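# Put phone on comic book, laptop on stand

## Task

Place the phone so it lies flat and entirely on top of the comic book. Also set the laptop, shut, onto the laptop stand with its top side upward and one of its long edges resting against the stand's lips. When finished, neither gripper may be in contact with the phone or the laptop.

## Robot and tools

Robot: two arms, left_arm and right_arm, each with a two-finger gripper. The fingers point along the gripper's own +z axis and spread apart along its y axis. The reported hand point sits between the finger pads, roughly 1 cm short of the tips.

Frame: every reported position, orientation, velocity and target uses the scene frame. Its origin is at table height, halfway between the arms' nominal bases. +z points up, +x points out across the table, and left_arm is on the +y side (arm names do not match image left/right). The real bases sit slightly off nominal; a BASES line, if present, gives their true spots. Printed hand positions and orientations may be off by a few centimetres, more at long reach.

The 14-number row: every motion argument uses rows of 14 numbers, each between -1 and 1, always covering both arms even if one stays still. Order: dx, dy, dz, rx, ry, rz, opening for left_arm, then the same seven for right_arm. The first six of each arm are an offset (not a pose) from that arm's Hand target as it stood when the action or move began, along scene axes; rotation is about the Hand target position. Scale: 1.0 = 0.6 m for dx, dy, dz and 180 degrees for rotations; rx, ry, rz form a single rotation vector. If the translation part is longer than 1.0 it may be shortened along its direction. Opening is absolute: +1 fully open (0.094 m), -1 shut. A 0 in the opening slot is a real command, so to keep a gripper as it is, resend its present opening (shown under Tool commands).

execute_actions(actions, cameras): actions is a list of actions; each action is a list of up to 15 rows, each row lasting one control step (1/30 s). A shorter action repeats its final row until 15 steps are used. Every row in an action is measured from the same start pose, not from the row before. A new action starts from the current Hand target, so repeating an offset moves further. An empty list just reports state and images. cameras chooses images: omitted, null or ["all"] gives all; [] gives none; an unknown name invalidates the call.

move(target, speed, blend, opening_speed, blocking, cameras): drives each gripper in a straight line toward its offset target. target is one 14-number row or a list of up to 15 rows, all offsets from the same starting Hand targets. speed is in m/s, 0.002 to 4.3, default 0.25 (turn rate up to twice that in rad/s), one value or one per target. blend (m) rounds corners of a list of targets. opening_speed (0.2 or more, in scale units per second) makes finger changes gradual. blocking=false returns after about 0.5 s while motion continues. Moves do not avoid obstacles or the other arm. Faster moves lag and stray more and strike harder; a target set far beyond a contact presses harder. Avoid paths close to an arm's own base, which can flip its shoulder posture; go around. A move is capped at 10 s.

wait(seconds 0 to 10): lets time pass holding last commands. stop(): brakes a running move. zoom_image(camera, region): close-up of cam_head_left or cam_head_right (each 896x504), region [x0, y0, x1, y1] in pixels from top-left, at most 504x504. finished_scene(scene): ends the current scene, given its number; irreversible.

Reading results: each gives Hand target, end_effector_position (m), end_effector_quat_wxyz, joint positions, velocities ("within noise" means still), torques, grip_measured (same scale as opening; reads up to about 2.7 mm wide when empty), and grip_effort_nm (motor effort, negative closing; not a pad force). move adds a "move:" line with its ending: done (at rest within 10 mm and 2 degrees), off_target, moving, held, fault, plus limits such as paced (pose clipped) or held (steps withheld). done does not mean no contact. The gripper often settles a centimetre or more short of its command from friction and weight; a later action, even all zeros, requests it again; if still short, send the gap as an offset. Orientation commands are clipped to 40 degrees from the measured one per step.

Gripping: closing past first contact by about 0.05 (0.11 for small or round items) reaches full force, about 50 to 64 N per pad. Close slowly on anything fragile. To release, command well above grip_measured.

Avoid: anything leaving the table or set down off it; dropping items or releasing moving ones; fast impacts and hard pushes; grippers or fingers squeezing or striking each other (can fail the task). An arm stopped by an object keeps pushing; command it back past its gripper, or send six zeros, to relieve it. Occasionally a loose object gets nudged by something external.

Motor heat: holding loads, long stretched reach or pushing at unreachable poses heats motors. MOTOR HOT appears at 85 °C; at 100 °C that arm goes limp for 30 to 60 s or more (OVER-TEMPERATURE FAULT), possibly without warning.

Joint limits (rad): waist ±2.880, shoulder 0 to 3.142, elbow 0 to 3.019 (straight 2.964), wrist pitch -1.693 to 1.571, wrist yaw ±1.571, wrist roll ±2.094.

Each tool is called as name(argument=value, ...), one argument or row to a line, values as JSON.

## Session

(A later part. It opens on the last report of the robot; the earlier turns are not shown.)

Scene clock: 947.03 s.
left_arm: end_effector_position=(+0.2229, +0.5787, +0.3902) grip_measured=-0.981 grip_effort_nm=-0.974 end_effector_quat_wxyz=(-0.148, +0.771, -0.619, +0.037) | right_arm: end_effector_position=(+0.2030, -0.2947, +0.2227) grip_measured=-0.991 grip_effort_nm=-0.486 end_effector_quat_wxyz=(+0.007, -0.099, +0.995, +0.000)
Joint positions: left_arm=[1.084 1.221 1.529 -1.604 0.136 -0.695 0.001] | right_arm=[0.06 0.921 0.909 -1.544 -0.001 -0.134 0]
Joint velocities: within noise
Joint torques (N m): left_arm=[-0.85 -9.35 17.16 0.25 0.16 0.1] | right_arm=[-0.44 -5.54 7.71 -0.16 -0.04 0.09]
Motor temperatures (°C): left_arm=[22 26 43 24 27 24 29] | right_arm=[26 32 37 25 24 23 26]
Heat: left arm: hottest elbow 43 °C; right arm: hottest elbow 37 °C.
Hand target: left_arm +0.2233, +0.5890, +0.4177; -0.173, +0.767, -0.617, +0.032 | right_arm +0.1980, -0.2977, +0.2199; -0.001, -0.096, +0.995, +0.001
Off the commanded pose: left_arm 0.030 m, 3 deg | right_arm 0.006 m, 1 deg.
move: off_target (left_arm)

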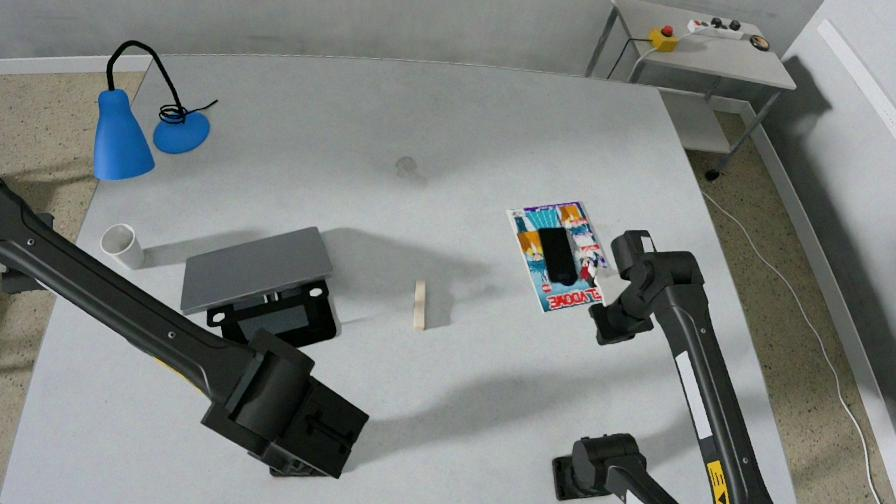

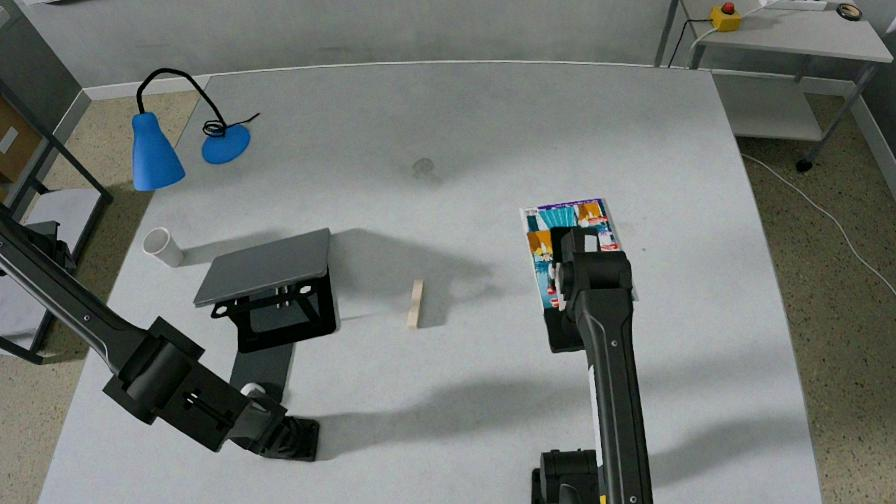

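move(
  target=[
    [0.46,-0.31,-0.1,0,0.11,0,-1,0,0,0,0,0,0,-1],
    [0.48,-0.31,-0.38,0,0.11,0,-1,0,0,0,0,0,0,-1],
  ],
)

zoom_image(
  camera="cam_head_right",
  region=[160, 180, 360, 350],
)

Scene clock: 955.57 s.
left_arm: end_effector_position=(+0.5090, +0.4060, +0.1903) grip_measured=-0.981 grip_effort_nm=-0.974 end_effector_quat_wxyz=(-0.059, +0.760, -0.639, -0.104) | right_arm: end_effector_position=(+0.2030, -0.2947, +0.2227) grip_measured=-0.991 grip_effort_nm=-0.486 end_effector_quat_wxyz=(+0.007, -0.099, +0.995, +0.000)
Joint positions: left_arm=[0.221 1.689 1.511 -1.418 -0.238 -1.498 0.001] | right_arm=[0.06 0.921 0.909 -1.544 -0.001 -0.134 0]
Joint velocities: within noise
Joint torques (N m): left_arm=[-1.67 -17.55 9.74 0.66 -0.28 -0.09] | right_arm=[-0.38 -5.36 7.71 -0.17 -0.04 0.09]
Motor temperatures (°C): left_arm=[22 26 43 24 27 24 29] | right_arm=[26 31 37 25 24 23 26]
Heat: left arm: hottest elbow 43 °C; right arm: hottest elbow 37 °C.
Hand target: left_arm +0.5114, +0.4030, +0.1899; -0.065, +0.761, -0.638, -0.101 | right_arm +0.1980, -0.2977, +0.2199; -0.001, -0.096, +0.995, +0.001
Off the commanded pose: left_arm 0.004 m, 1 deg | right_arm 0.006 m, 1 deg.
move: done

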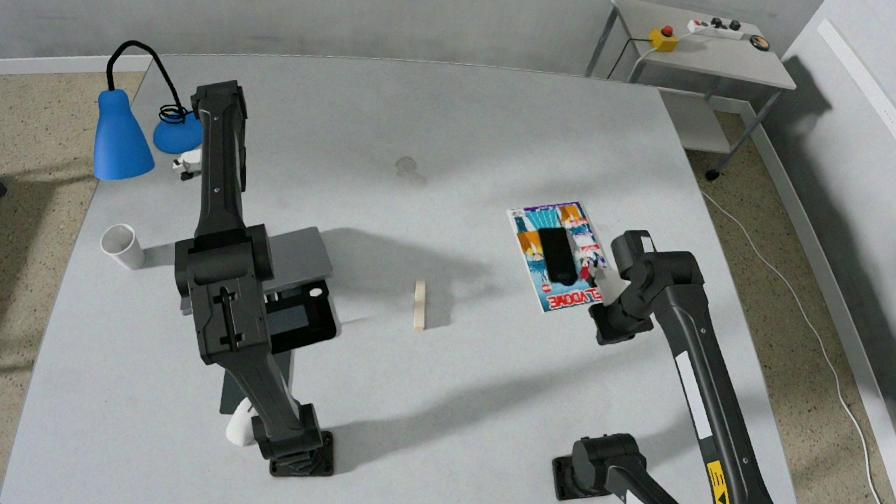

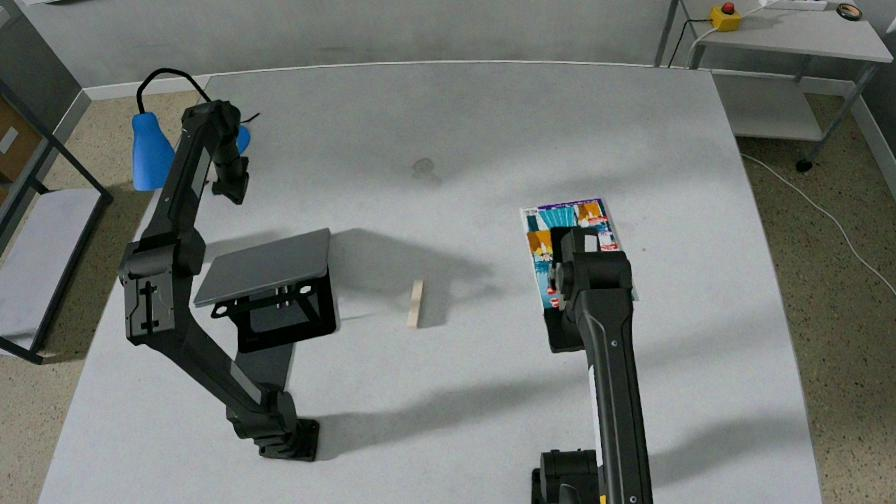

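Scaled by 2.520.

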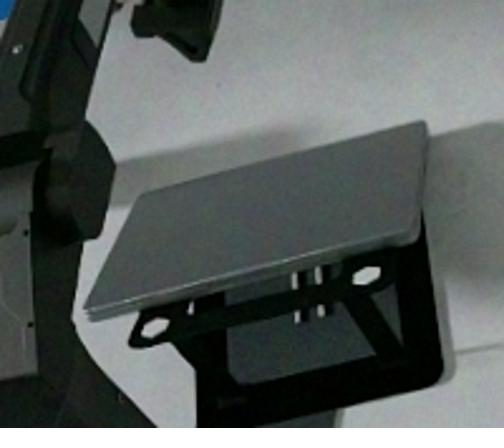

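move(
  target=[0,0,-0.18,0,0,0,-1,0,0,0,0,0,0,-1],
)

move(
  target=[-0.06,0,0,0,0,0,-1,0,0,0,0,0,0,-1],
  speed=0.06,
)

zoom_image(
  camera="cam_head_right",
  region=[160, 180, 360, 350],
)

Scene clock: 959.50 s.
left_arm: end_effector_position=(+0.5079, +0.4057, +0.0807) grip_measured=-0.981 grip_effort_nm=-0.974 end_effector_quat_wxyz=(-0.058, +0.760, -0.638, -0.105) | right_arm: end_effector_position=(+0.2030, -0.2947, +0.2227) grip_measured=-0.991 grip_effort_nm=-0.491 end_effector_quat_wxyz=(+0.007, -0.099, +0.995, +0.000)
Joint positions: left_arm=[0.221 1.776 1.327 -1.151 -0.238 -1.499 0.001] | right_arm=[0.06 0.921 0.909 -1.544 -0.001 -0.134 0]
Joint velocities: within noise
Joint torques (N m): left_arm=[-2.73 -17.96 9.1 0.65 -0.22 -0.08] | right_arm=[-0.32 -5.48 7.71 -0.17 -0.05 0.09]
Motor temperatures (°C): left_arm=[22 26 43 24 27 24 29] | right_arm=[26 31 37 25 24 23 26]
Heat: left arm: hottest elbow 43 °C; right arm: hottest elbow 37 °C.
Hand target: left_arm +0.5112, +0.4030, +0.0816; -0.064, +0.761, -0.638, -0.101 | right_arm +0.1980, -0.2977, +0.2199; -0.001, -0.096, +0.995, +0.001
Off the commanded pose: left_arm 0.005 m, 1 deg | right_arm 0.006 m, 1 deg.
move: done

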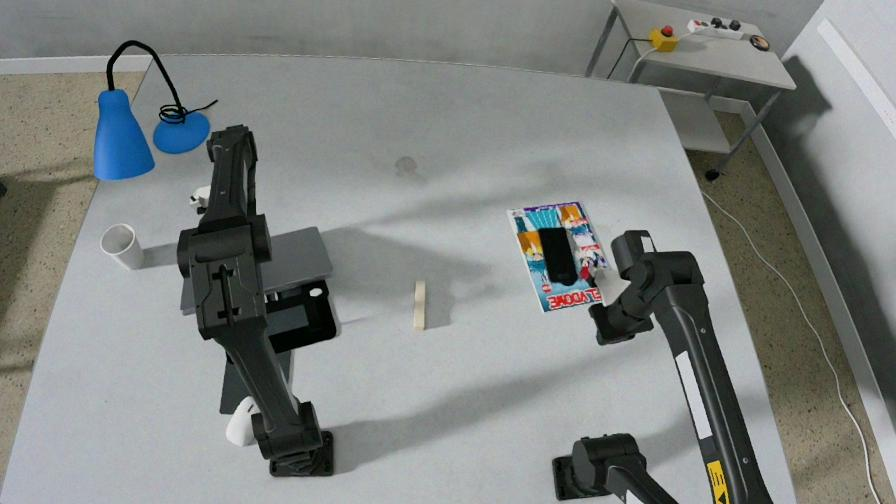

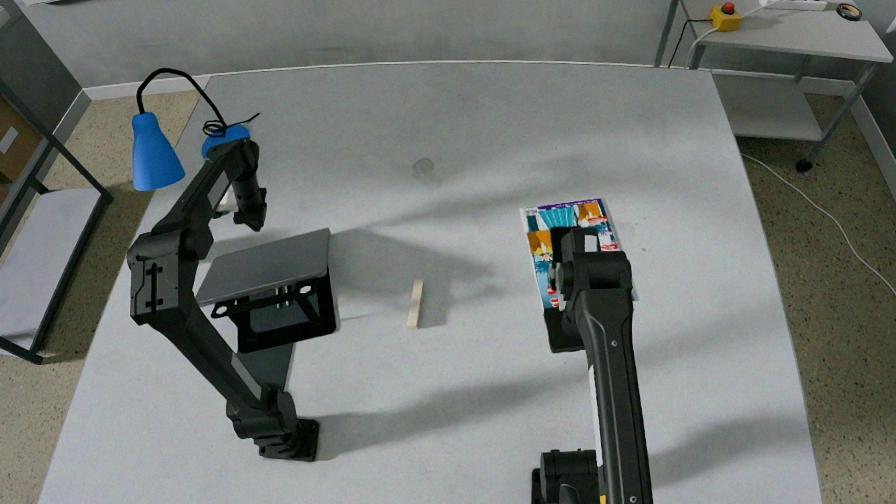

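Scene clock: 960.70 s.
left_arm: end_effector_position=(+0.4770, +0.3979, +0.0747) grip_measured=-0.981 grip_effort_nm=-0.974 end_effector_quat_wxyz=(-0.055, +0.759, -0.639, -0.107) | right_arm: end_effector_position=(+0.2030, -0.2947, +0.2227) grip_measured=-0.991 grip_effort_nm=-0.491 end_effector_quat_wxyz=(+0.007, -0.099, +0.995, +0.000)
Joint positions: left_arm=[0.221 1.713 1.221 -1.115 -0.238 -1.497 0.001] | right_arm=[0.06 0.921 0.909 -1.544 -0.001 -0.134 0]
Joint velocities: within noise
Joint torques (N m): left_arm=[-1.26 -18.9 8.2 0.64 -0.26 0.07] | right_arm=[-0.5 -5.48 7.69 -0.16 -0.04 0.09]
Motor temperatures (°C): left_arm=[22 26 43 24 27 24 29] | right_arm=[26 31 37 25 24 23 26]
Heat: left arm: hottest elbow 43 °C; right arm: hottest elbow 37 °C.
Hand target: left_arm +0.4752, +0.4030, +0.0816; -0.064, +0.761, -0.638, -0.101 | right_arm +0.1980, -0.2977, +0.2199; -0.001, -0.096, +0.995, +0.001
Off the commanded pose: left_arm 0.009 m, 1 deg | right_arm 0.006 m, 1 deg.
move: done

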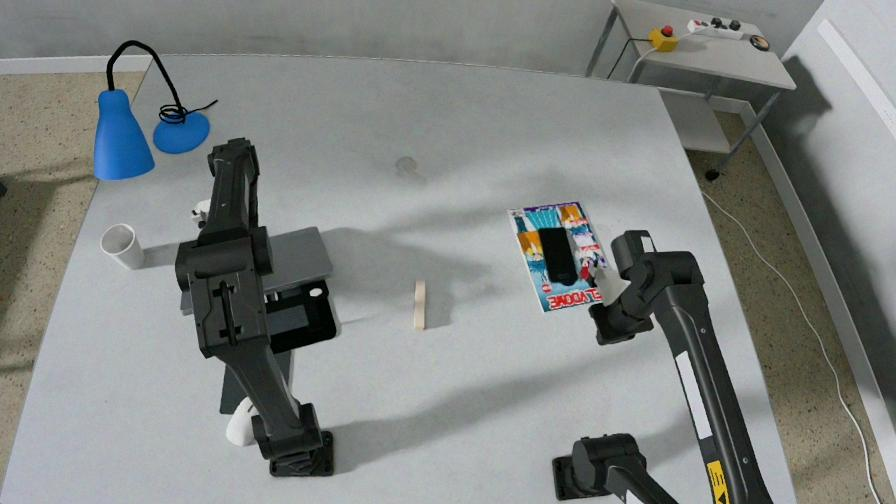

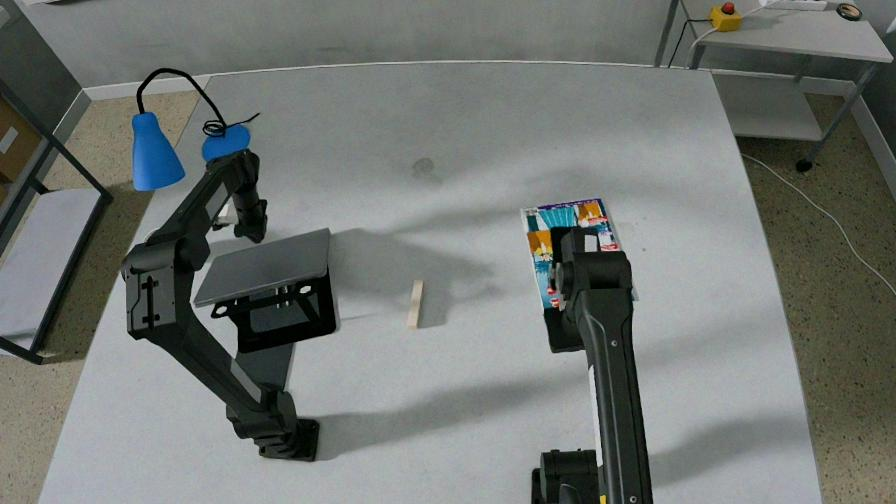

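Scaled by 2.520.

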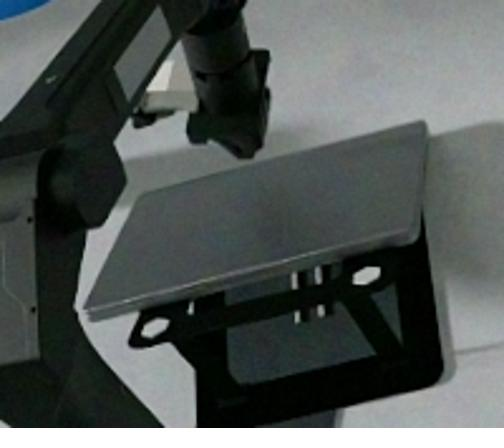

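move(
  target=[
    [0,-0.045,0,0,0,0,-1,0,0,0,0,0,0,-1],
    [-0.07,-0.06,-0.012,0,0,0,-1,0,0,0,0,0,0,-1],
  ],
  speed=0.05,
)

zoom_image(
  camera="cam_head_right",
  region=[160, 180, 360, 350],
)

Scene clock: 964.77 s.
left_arm: end_effector_position=(+0.4375, +0.3730, +0.0741) grip_measured=-0.981 grip_effort_nm=-0.969 end_effector_quat_wxyz=(-0.062, +0.762, -0.636, -0.102) | right_arm: end_effector_position=(+0.2030, -0.2947, +0.2227) grip_measured=-0.991 grip_effort_nm=-0.486 end_effector_quat_wxyz=(+0.007, -0.099, +0.995, +0.000)
Joint positions: left_arm=[0.187 1.602 1.076 -1.071 -0.238 -1.537 0.001] | right_arm=[0.06 0.921 0.909 -1.544 -0.001 -0.134 0]
Joint velocities: within noise
Joint torques (N m): left_arm=[-2.43 -15.09 7.25 0.4 -0.21 -0.1] | right_arm=[-0.44 -5.42 7.69 -0.14 -0.04 0.09]
Motor temperatures (°C): left_arm=[22 26 42 24 27 24 29] | right_arm=[26 31 37 25 24 23 26]
Heat: left arm: hottest elbow 42 °C; right arm: hottest elbow 37 °C.
Hand target: left_arm +0.4333, +0.3669, +0.0746; -0.064, +0.761, -0.638, -0.101 | right_arm +0.1980, -0.2977, +0.2199; -0.001, -0.096, +0.995, +0.001
Off the commanded pose: left_arm 0.007 m, 0 deg | right_arm 0.006 m, 1 deg.
move: done

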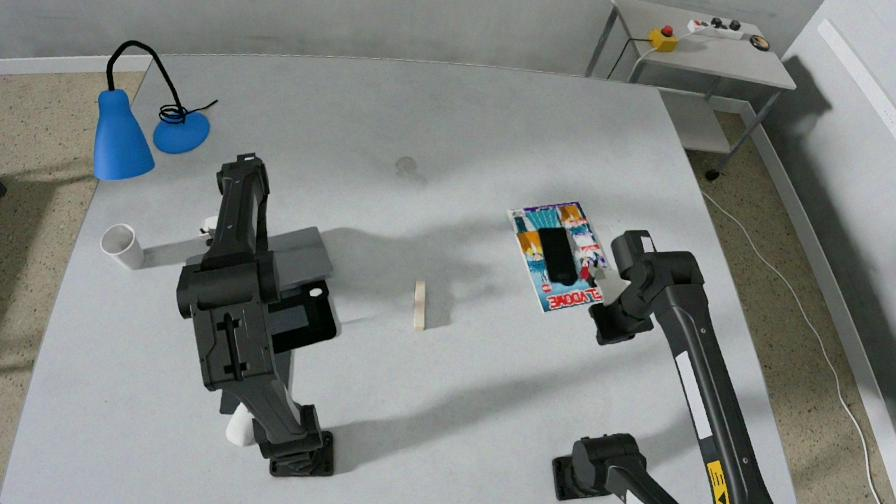

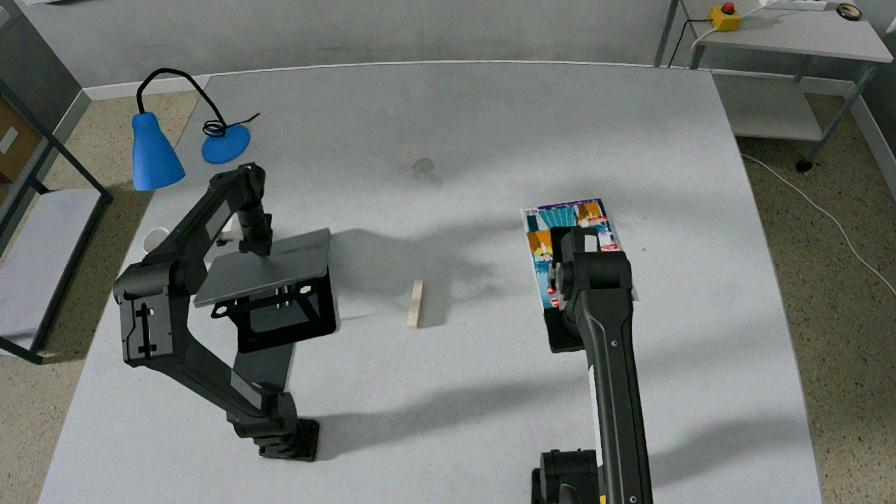

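Scaled by 2.520.

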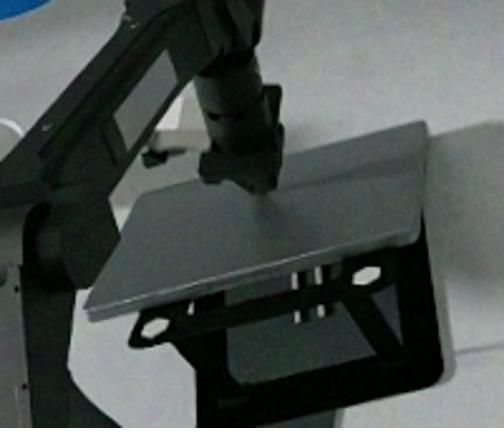

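move(
  target=[
    [0.07,0,0.02,0,0,0,-1,0,0,0,0,0,0,-1],
    [0.09,0,-0.05,0,0,0,-1,0,0,0,0,0,0,-1],
  ],
  speed=0.12,
)

move(
  target=[-0.06,-0.01,0,0,0,0,-1,0,0,0,0,0,0,-1],
  speed=0.05,
)

zoom_image(
  camera="cam_head_right",
  region=[160, 180, 360, 350],
)

Scene clock: 969.40 s.
left_arm: end_effector_position=(+0.4732, +0.3722, +0.0537) grip_measured=-0.982 grip_effort_nm=-0.969 end_effector_quat_wxyz=(-0.065, +0.763, -0.635, -0.101) | right_arm: end_effector_position=(+0.2030, -0.2947, +0.2227) grip_measured=-0.991 grip_effort_nm=-0.491 end_effector_quat_wxyz=(+0.007, -0.099, +0.995, +0.000)
Joint positions: left_arm=[0.168 1.709 1.153 -1.041 -0.24 -1.561 0.001] | right_arm=[0.06 0.921 0.909 -1.544 -0.001 -0.134 0]
Joint velocities: within noise
Joint torques (N m): left_arm=[-3.02 -12.34 11.52 0.51 -0.16 -0.09] | right_arm=[-0.44 -5.48 7.69 -0.18 -0.04 0.09]
Motor temperatures (°C): left_arm=[22 26 42 24 27 24 29] | right_arm=[26 31 37 25 24 23 26]
Heat: left arm: hottest elbow 42 °C; right arm: hottest elbow 37 °C.
Hand target: left_arm +0.4872, +0.3671, +0.0445; -0.064, +0.761, -0.638, -0.101 | right_arm +0.1980, -0.2977, +0.2199; -0.001, -0.096, +0.995, +0.001
Off the commanded pose: left_arm 0.018 m, 0 deg | right_arm 0.006 m, 1 deg.
move: off_target (left_arm)

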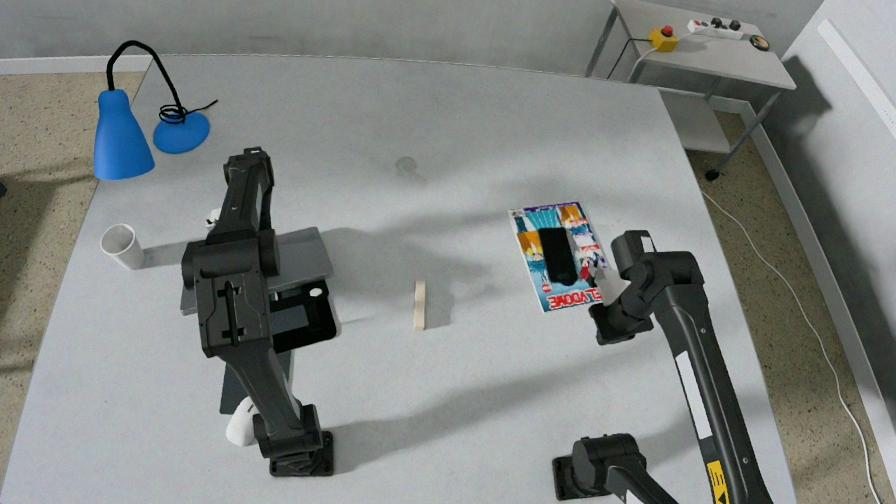

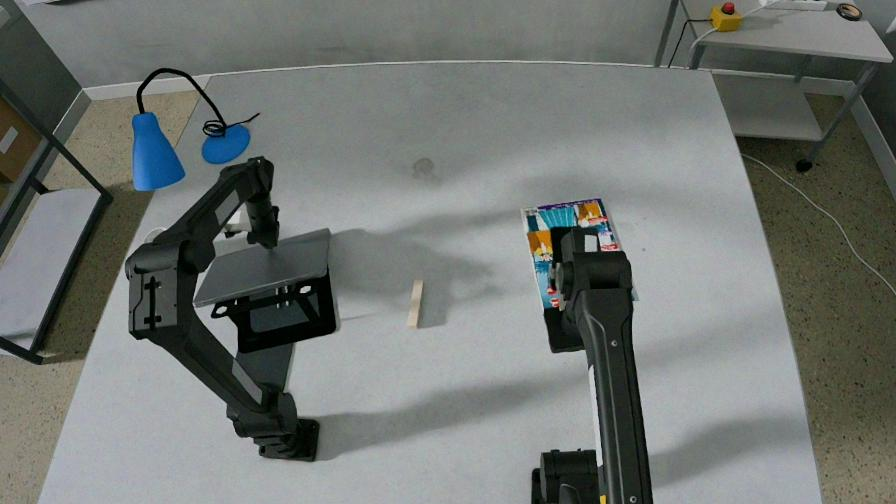

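Scene clock: 970.57 s.
left_arm: end_effector_position=(+0.4681, +0.3711, +0.0557) grip_measured=-0.982 grip_effort_nm=-0.974 end_effector_quat_wxyz=(-0.082, +0.765, -0.633, -0.088) | right_arm: end_effector_position=(+0.2030, -0.2947, +0.2227) grip_measured=-0.991 grip_effort_nm=-0.486 end_effector_quat_wxyz=(+0.007, -0.099, +0.995, +0.000)
Joint positions: left_arm=[0.168 1.671 1.108 -0.992 -0.24 -1.561 0.001] | right_arm=[0.06 0.921 0.909 -1.544 -0.001 -0.134 0]
Joint velocities: within noise
Joint torques (N m): left_arm=[-2.43 -15.79 5.38 0.02 -0.14 -0.11] | right_arm=[-0.32 -5.48 7.71 -0.17 -0.04 0.1]
Motor temperatures (°C): left_arm=[22 26 42 24 27 24 29] | right_arm=[26 31 37 25 24 23 26]
Heat: left arm: hottest elbow 42 °C; right arm: hottest elbow 37 °C.
Hand target: left_arm +0.4512, +0.3611, +0.0445; -0.064, +0.761, -0.637, -0.101 | right_arm +0.1980, -0.2977, +0.2199; -0.001, -0.096, +0.995, +0.001
Off the commanded pose: left_arm 0.023 m, 3 deg | right_arm 0.006 m, 1 deg.
move: off_target (left_arm)

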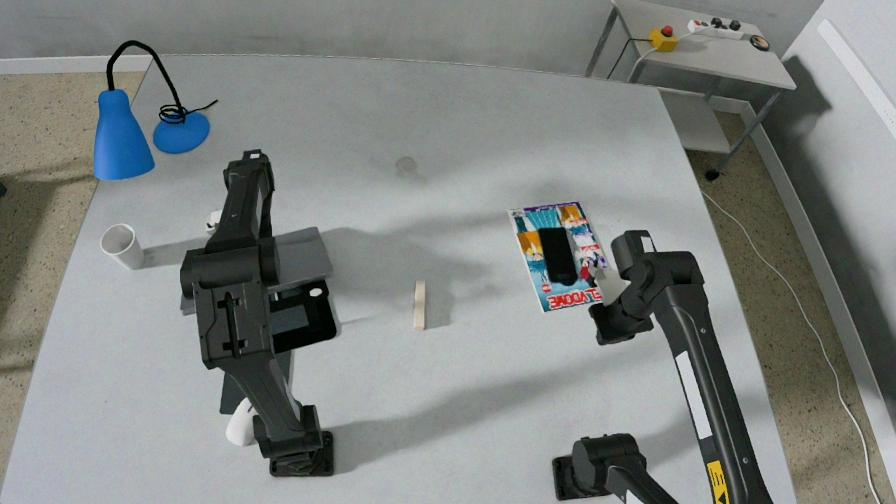

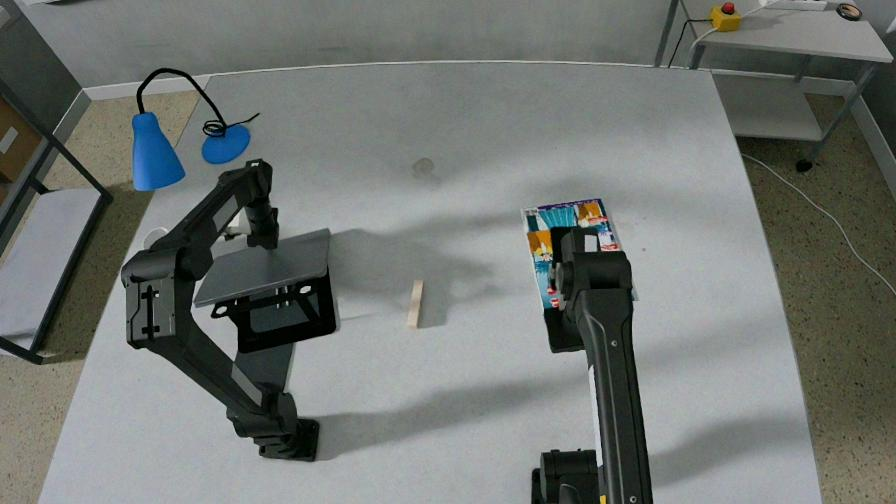

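Scaled by 2.520.

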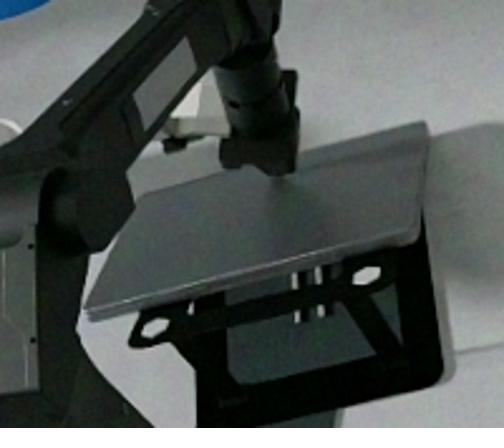

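move(
  target=[
    [0.03,0.01,0.06,0,0,0,-1,0,0,0,0,0,0,-1],
    [0.14,0.01,0.04,0,0,0,-1,0,0,0,0,0,0,-1],
    [0.145,0.01,-0.015,0,0,0,-1,0,0,0,0,0,0,-1],
  ],
  speed=0.15,
)

move(
  target=[-0.07,-0.015,0,0,0,0,-1,0,0,0,0,0,0,-1],
  speed=0.04,
)

zoom_image(
  camera="cam_head_right",
  region=[160, 180, 360, 350],
)

Scene clock: 975.47 s.
left_arm: end_effector_position=(+0.5150, +0.3696, +0.0278) grip_measured=-0.982 grip_effort_nm=-0.969 end_effector_quat_wxyz=(-0.048, +0.760, -0.637, -0.115) | right_arm: end_effector_position=(+0.2030, -0.2947, +0.2227) grip_measured=-0.991 grip_effort_nm=-0.491 end_effector_quat_wxyz=(+0.007, -0.099, +0.995, +0.000)
Joint positions: left_arm=[0.147 1.861 1.293 -1.078 -0.238 -1.579 0.001] | right_arm=[0.06 0.921 0.909 -1.544 -0.001 -0.134 0]
Joint velocities: within noise
Joint torques (N m): left_arm=[-2.32 -17.61 12.98 0.53 -0.17 -0.11] | right_arm=[-0.26 -5.36 7.69 -0.17 -0.04 0.1]
Motor temperatures (°C): left_arm=[22 26 42 24 27 24 29] | right_arm=[26 31 37 25 24 23 26]
Heat: left arm: hottest elbow 42 °C; right arm: hottest elbow 37 °C.
Hand target: left_arm +0.5382, +0.3671, +0.0356; -0.065, +0.761, -0.637, -0.101 | right_arm +0.1980, -0.2977, +0.2199; -0.001, -0.096, +0.995, +0.001
Off the commanded pose: left_arm 0.025 m, 2 deg | right_arm 0.006 m, 1 deg.
move: off_target (left_arm)

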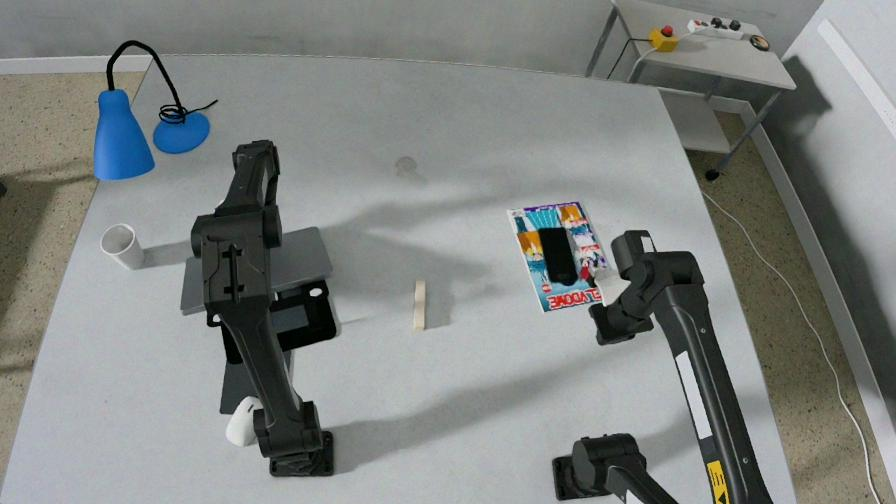

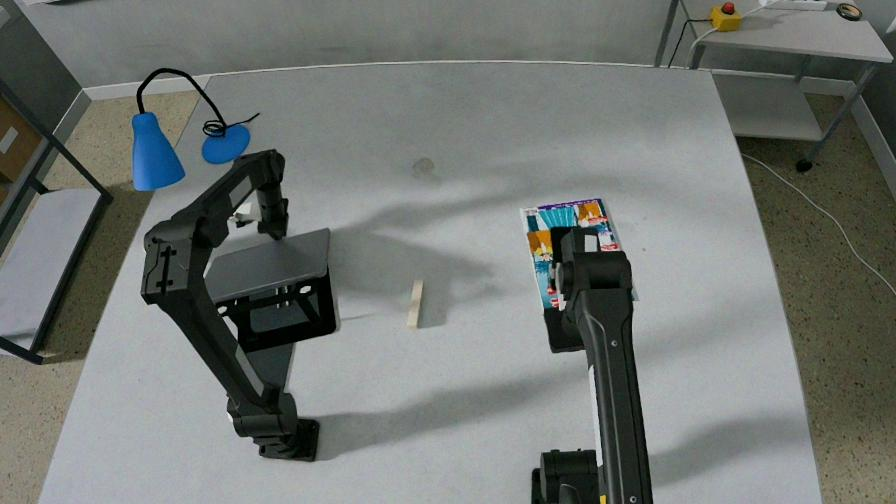

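Scene clock: 977.10 s.
left_arm: end_effector_position=(+0.5071, +0.3680, +0.0367) grip_measured=-0.982 grip_effort_nm=-0.974 end_effector_quat_wxyz=(-0.074, +0.765, -0.633, -0.094) | right_arm: end_effector_position=(+0.2030, -0.2947, +0.2227) grip_measured=-0.991 grip_effort_nm=-0.491 end_effector_quat_wxyz=(+0.007, -0.099, +0.995, +0.000)
Joint positions: left_arm=[0.147 1.795 1.222 -1.007 -0.238 -1.585 0.001] | right_arm=[0.06 0.921 0.909 -1.544 -0.001 -0.134 0]
Joint velocities: within noise
Joint torques (N m): left_arm=[-2.9 -18.61 6.46 -0.18 -0.14 -0.02] | right_arm=[-0.38 -5.36 7.73 -0.17 -0.04 0.1]
Motor temperatures (°C): left_arm=[22 27 41 24 27 24 29] | right_arm=[26 31 36 25 24 23 26]
Heat: left arm: hottest elbow 41 °C; right arm: hottest elbow 36 °C.
Hand target: left_arm +0.4963, +0.3580, +0.0355; -0.064, +0.761, -0.638, -0.101 | right_arm +0.1980, -0.2977, +0.2199; -0.001, -0.096, +0.995, +0.001
Off the commanded pose: left_arm 0.015 m, 1 deg | right_arm 0.006 m, 1 deg.
move: off_target (left_arm)

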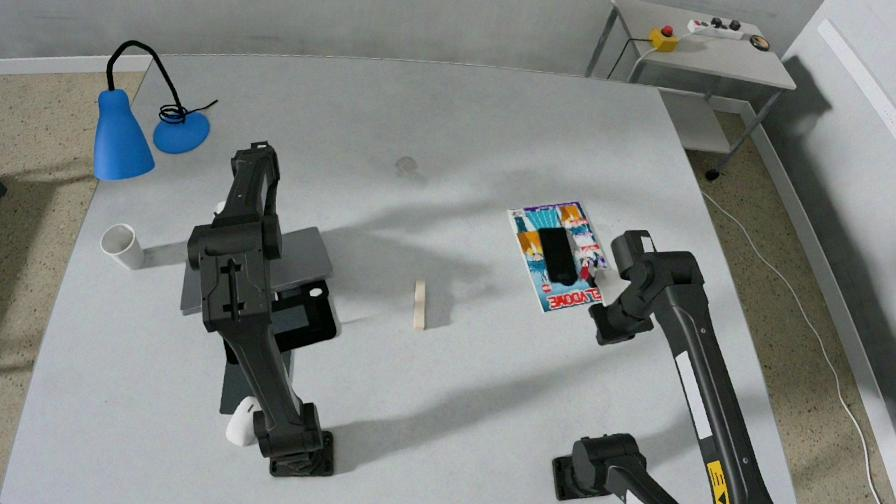

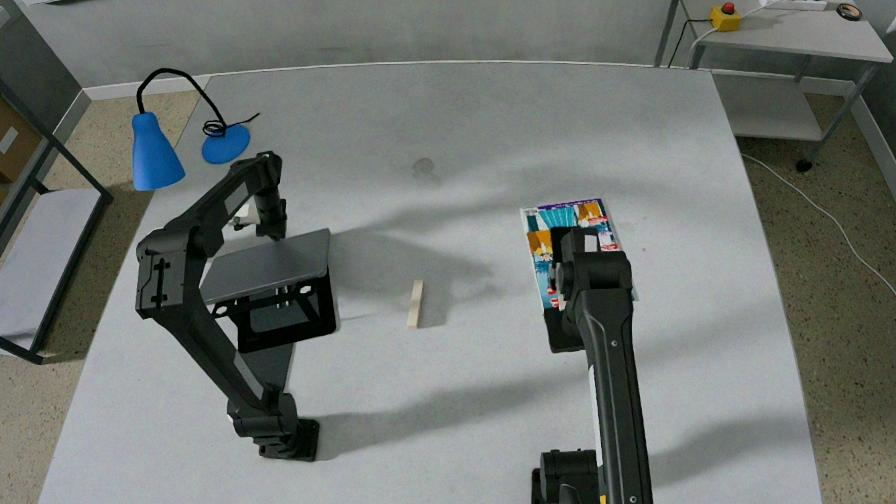

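Scaled by 2.520.

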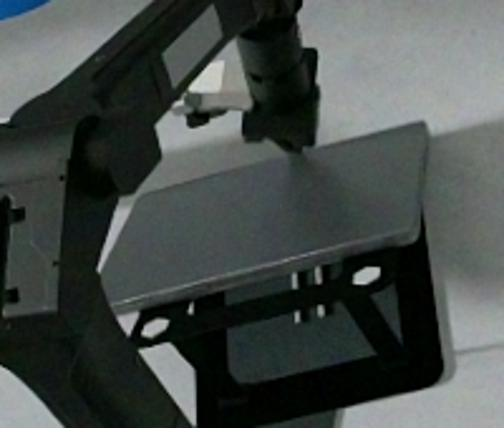

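move(
  target=[
    [0.02,0.01,0.03,0,0,0,-1,0,0,0,0,0,0,-1],
    [0.1,0.01,0.03,0,0,0,-1,0,0,0,0,0,0,-1],
    [0.1,0.01,-0.015,0,0,0,-1,0,0,0,0,0,0,-1],
  ],
  speed=0.12,
)

move(
  target=[-0.07,-0.015,0,0,0,0,-1,0,0,0,0,0,0,-1],
  speed=0.04,
)

zoom_image(
  camera="cam_head_right",
  region=[160, 180, 360, 350],
)

Scene clock: 983.27 s.
left_arm: end_effector_position=(+0.5319, +0.3670, +0.0161) grip_measured=-0.982 grip_effort_nm=-0.974 end_effector_quat_wxyz=(-0.045, +0.760, -0.638, -0.118) | right_arm: end_effector_position=(+0.2030, -0.2947, +0.2227) grip_measured=-0.991 grip_effort_nm=-0.491 end_effector_quat_wxyz=(+0.007, -0.099, +0.995, +0.000)
Joint positions: left_arm=[0.137 1.919 1.346 -1.085 -0.238 -1.59 0.001] | right_arm=[0.06 0.921 0.909 -1.544 -0.001 -0.134 0]
Joint velocities: within noise
Joint torques (N m): left_arm=[-2.43 -18.9 12.62 0.51 -0.12 -0.09] | right_arm=[-0.38 -5.54 7.71 -0.17 -0.03 0.09]
Motor temperatures (°C): left_arm=[22 27 41 24 27 24 29] | right_arm=[26 31 36 25 24 23 26]
Heat: left arm: hottest elbow 41 °C; right arm: hottest elbow 36 °C.
Hand target: left_arm +0.5563, +0.3639, +0.0266; -0.065, +0.761, -0.638, -0.101 | right_arm +0.1980, -0.2977, +0.2199; -0.001, -0.096, +0.995, +0.001
Off the commanded pose: left_arm 0.027 m, 3 deg | right_arm 0.006 m, 1 deg.
move: off_target (left_arm)

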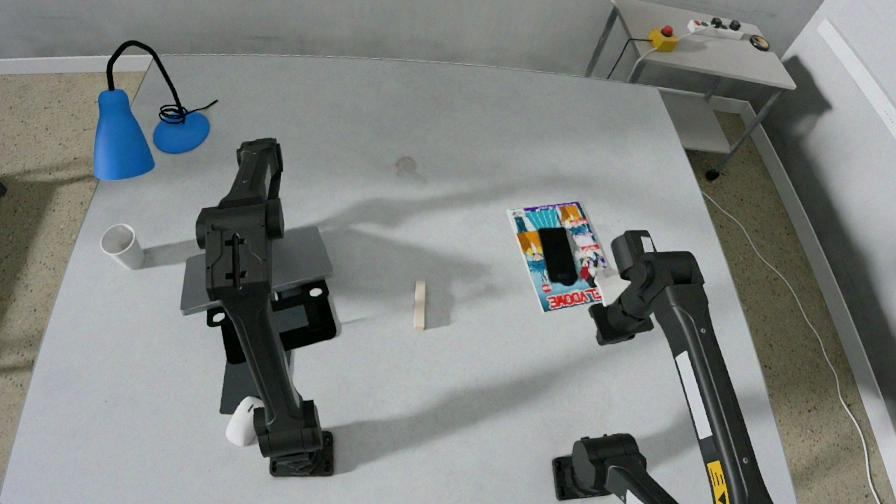

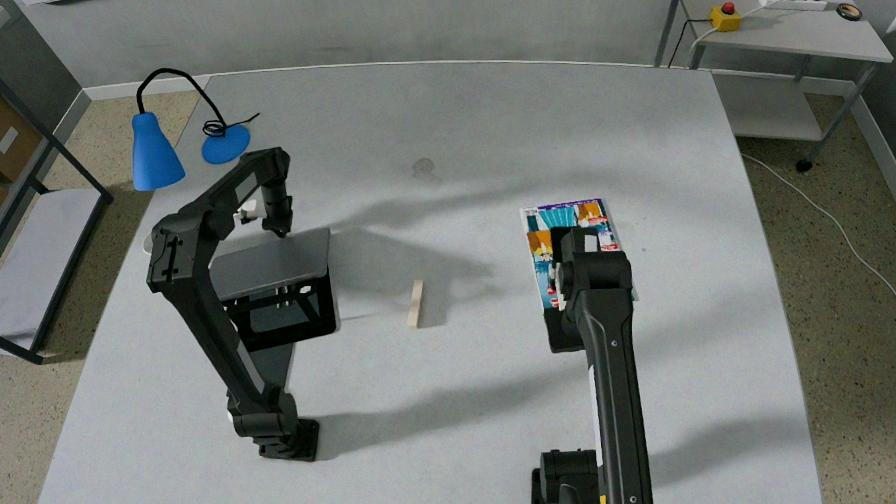

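Scene clock: 984.77 s.
left_arm: end_effector_position=(+0.5167, +0.3640, +0.0201) grip_measured=-0.982 grip_effort_nm=-0.969 end_effector_quat_wxyz=(-0.060, +0.764, -0.634, -0.105) | right_arm: end_effector_position=(+0.2030, -0.2947, +0.2227) grip_measured=-0.991 grip_effort_nm=-0.491 end_effector_quat_wxyz=(+0.007, -0.099, +0.995, +0.000)
Joint positions: left_arm=[0.136 1.858 1.264 -1.025 -0.238 -1.596 0.001] | right_arm=[0.06 0.921 0.909 -1.544 -0.001 -0.134 0]
Joint velocities: within noise
Joint torques (N m): left_arm=[-3.08 -19.96 6.95 0.21 -0.16 -0.07] | right_arm=[-0.38 -5.42 7.72 -0.17 -0.04 0.09]
Motor temperatures (°C): left_arm=[22 27 41 24 27 24 29] | right_arm=[26 31 36 25 24 23 26]
Heat: left arm: hottest elbow 41 °C; right arm: hottest elbow 36 °C.
Hand target: left_arm +0.5142, +0.3550, +0.0265; -0.064, +0.761, -0.638, -0.101 | right_arm +0.1980, -0.2977, +0.2199; -0.001, -0.096, +0.995, +0.001
Off the commanded pose: left_arm 0.011 m, 1 deg | right_arm 0.006 m, 1 deg.
move: off_target (left_arm)

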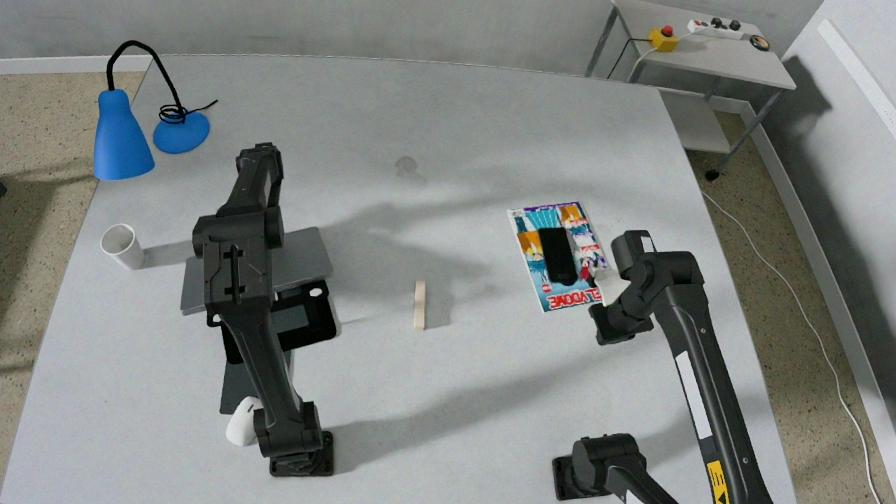

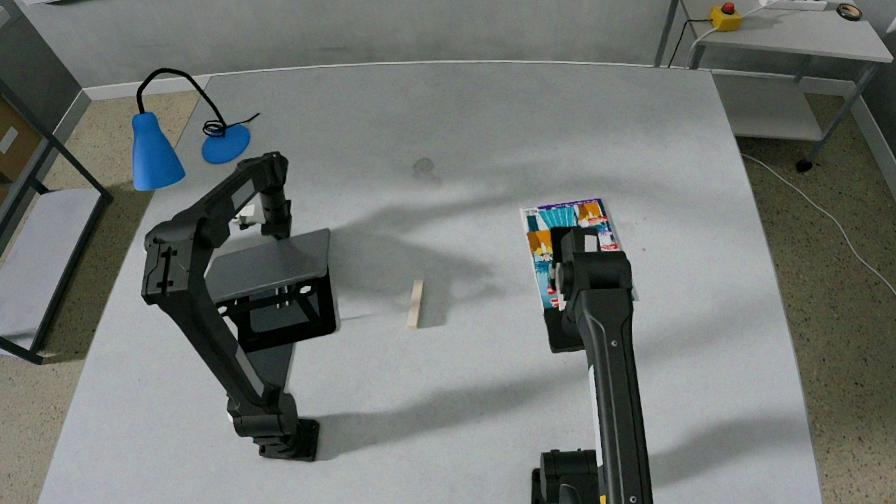

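Scaled by 2.520.

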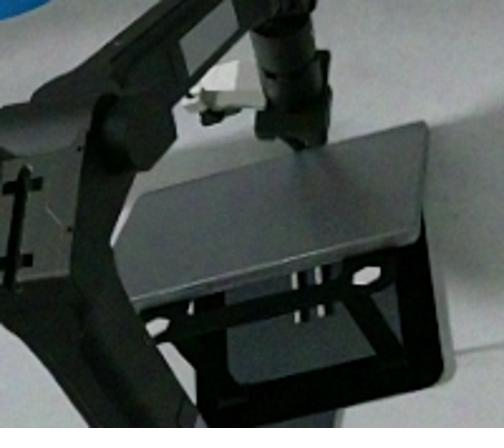

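move(
  target=[-0.06,-0.01,0.005,0,0,0,-1,0,0,0,0,0,0,-1],
  speed=0.04,
)

zoom_image(
  camera="cam_head_right",
  region=[160, 180, 360, 350],
)

Scene clock: 988.03 s.
left_arm: end_effector_position=(+0.4985, +0.3603, +0.0321) grip_measured=-0.982 grip_effort_nm=-0.969 end_effector_quat_wxyz=(-0.081, +0.766, -0.631, -0.087) | right_arm: end_effector_position=(+0.2030, -0.2947, +0.2227) grip_measured=-0.991 grip_effort_nm=-0.486 end_effector_quat_wxyz=(+0.007, -0.099, +0.995, +0.000)
Joint positions: left_arm=[0.134 1.77 1.171 -0.965 -0.238 -1.6 0.001] | right_arm=[0.06 0.921 0.909 -1.544 -0.001 -0.134 0]
Joint velocities: within noise
Joint torques (N m): left_arm=[-2.84 -19.49 5.03 -0.88 -0.22 -0.03] | right_arm=[-0.44 -5.42 7.71 -0.18 -0.05 0.09]
Motor temperatures (°C): left_arm=[22 27 41 24 27 24 29] | right_arm=[26 31 36 25 24 23 26]
Heat: left arm: hottest elbow 41 °C; right arm: hottest elbow 36 °C.
Hand target: left_arm +0.4782, +0.3490, +0.0295; -0.064, +0.761, -0.638, -0.101 | right_arm +0.1980, -0.2977, +0.2199; -0.001, -0.096, +0.995, +0.001
Off the commanded pose: left_arm 0.023 m, 3 deg | right_arm 0.006 m, 1 deg.
move: off_target (left_arm)

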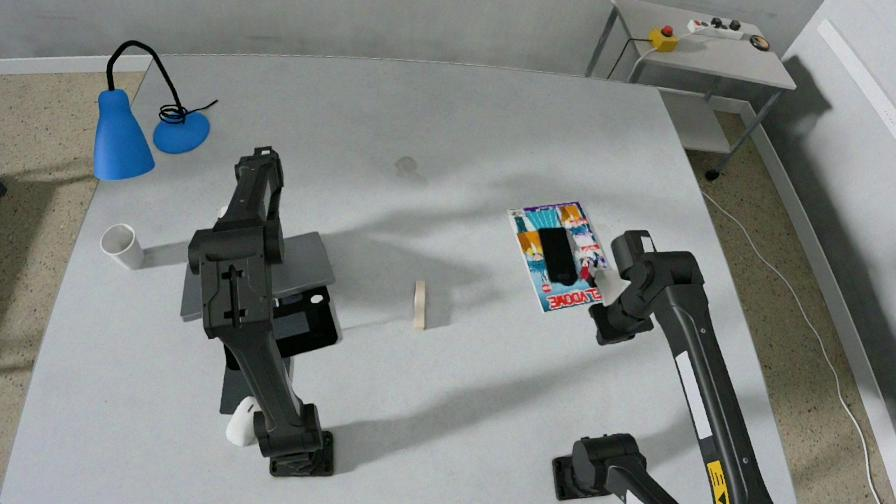

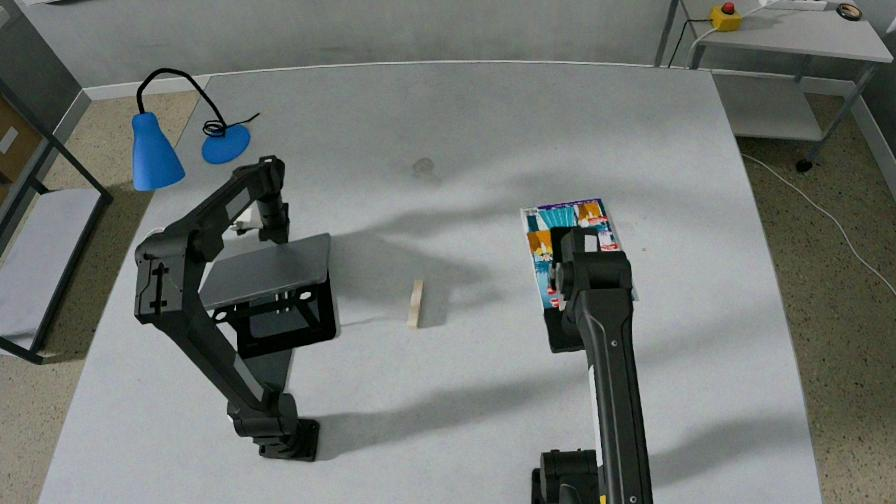

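Scaled by 2.520.

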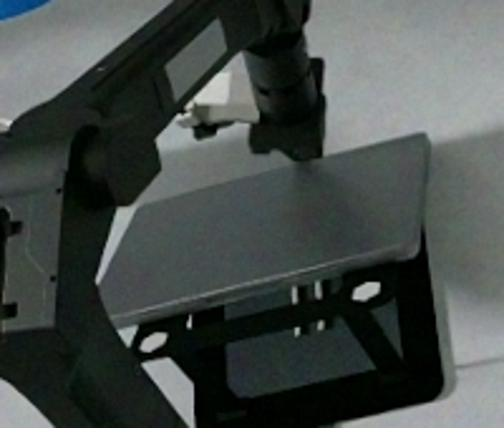

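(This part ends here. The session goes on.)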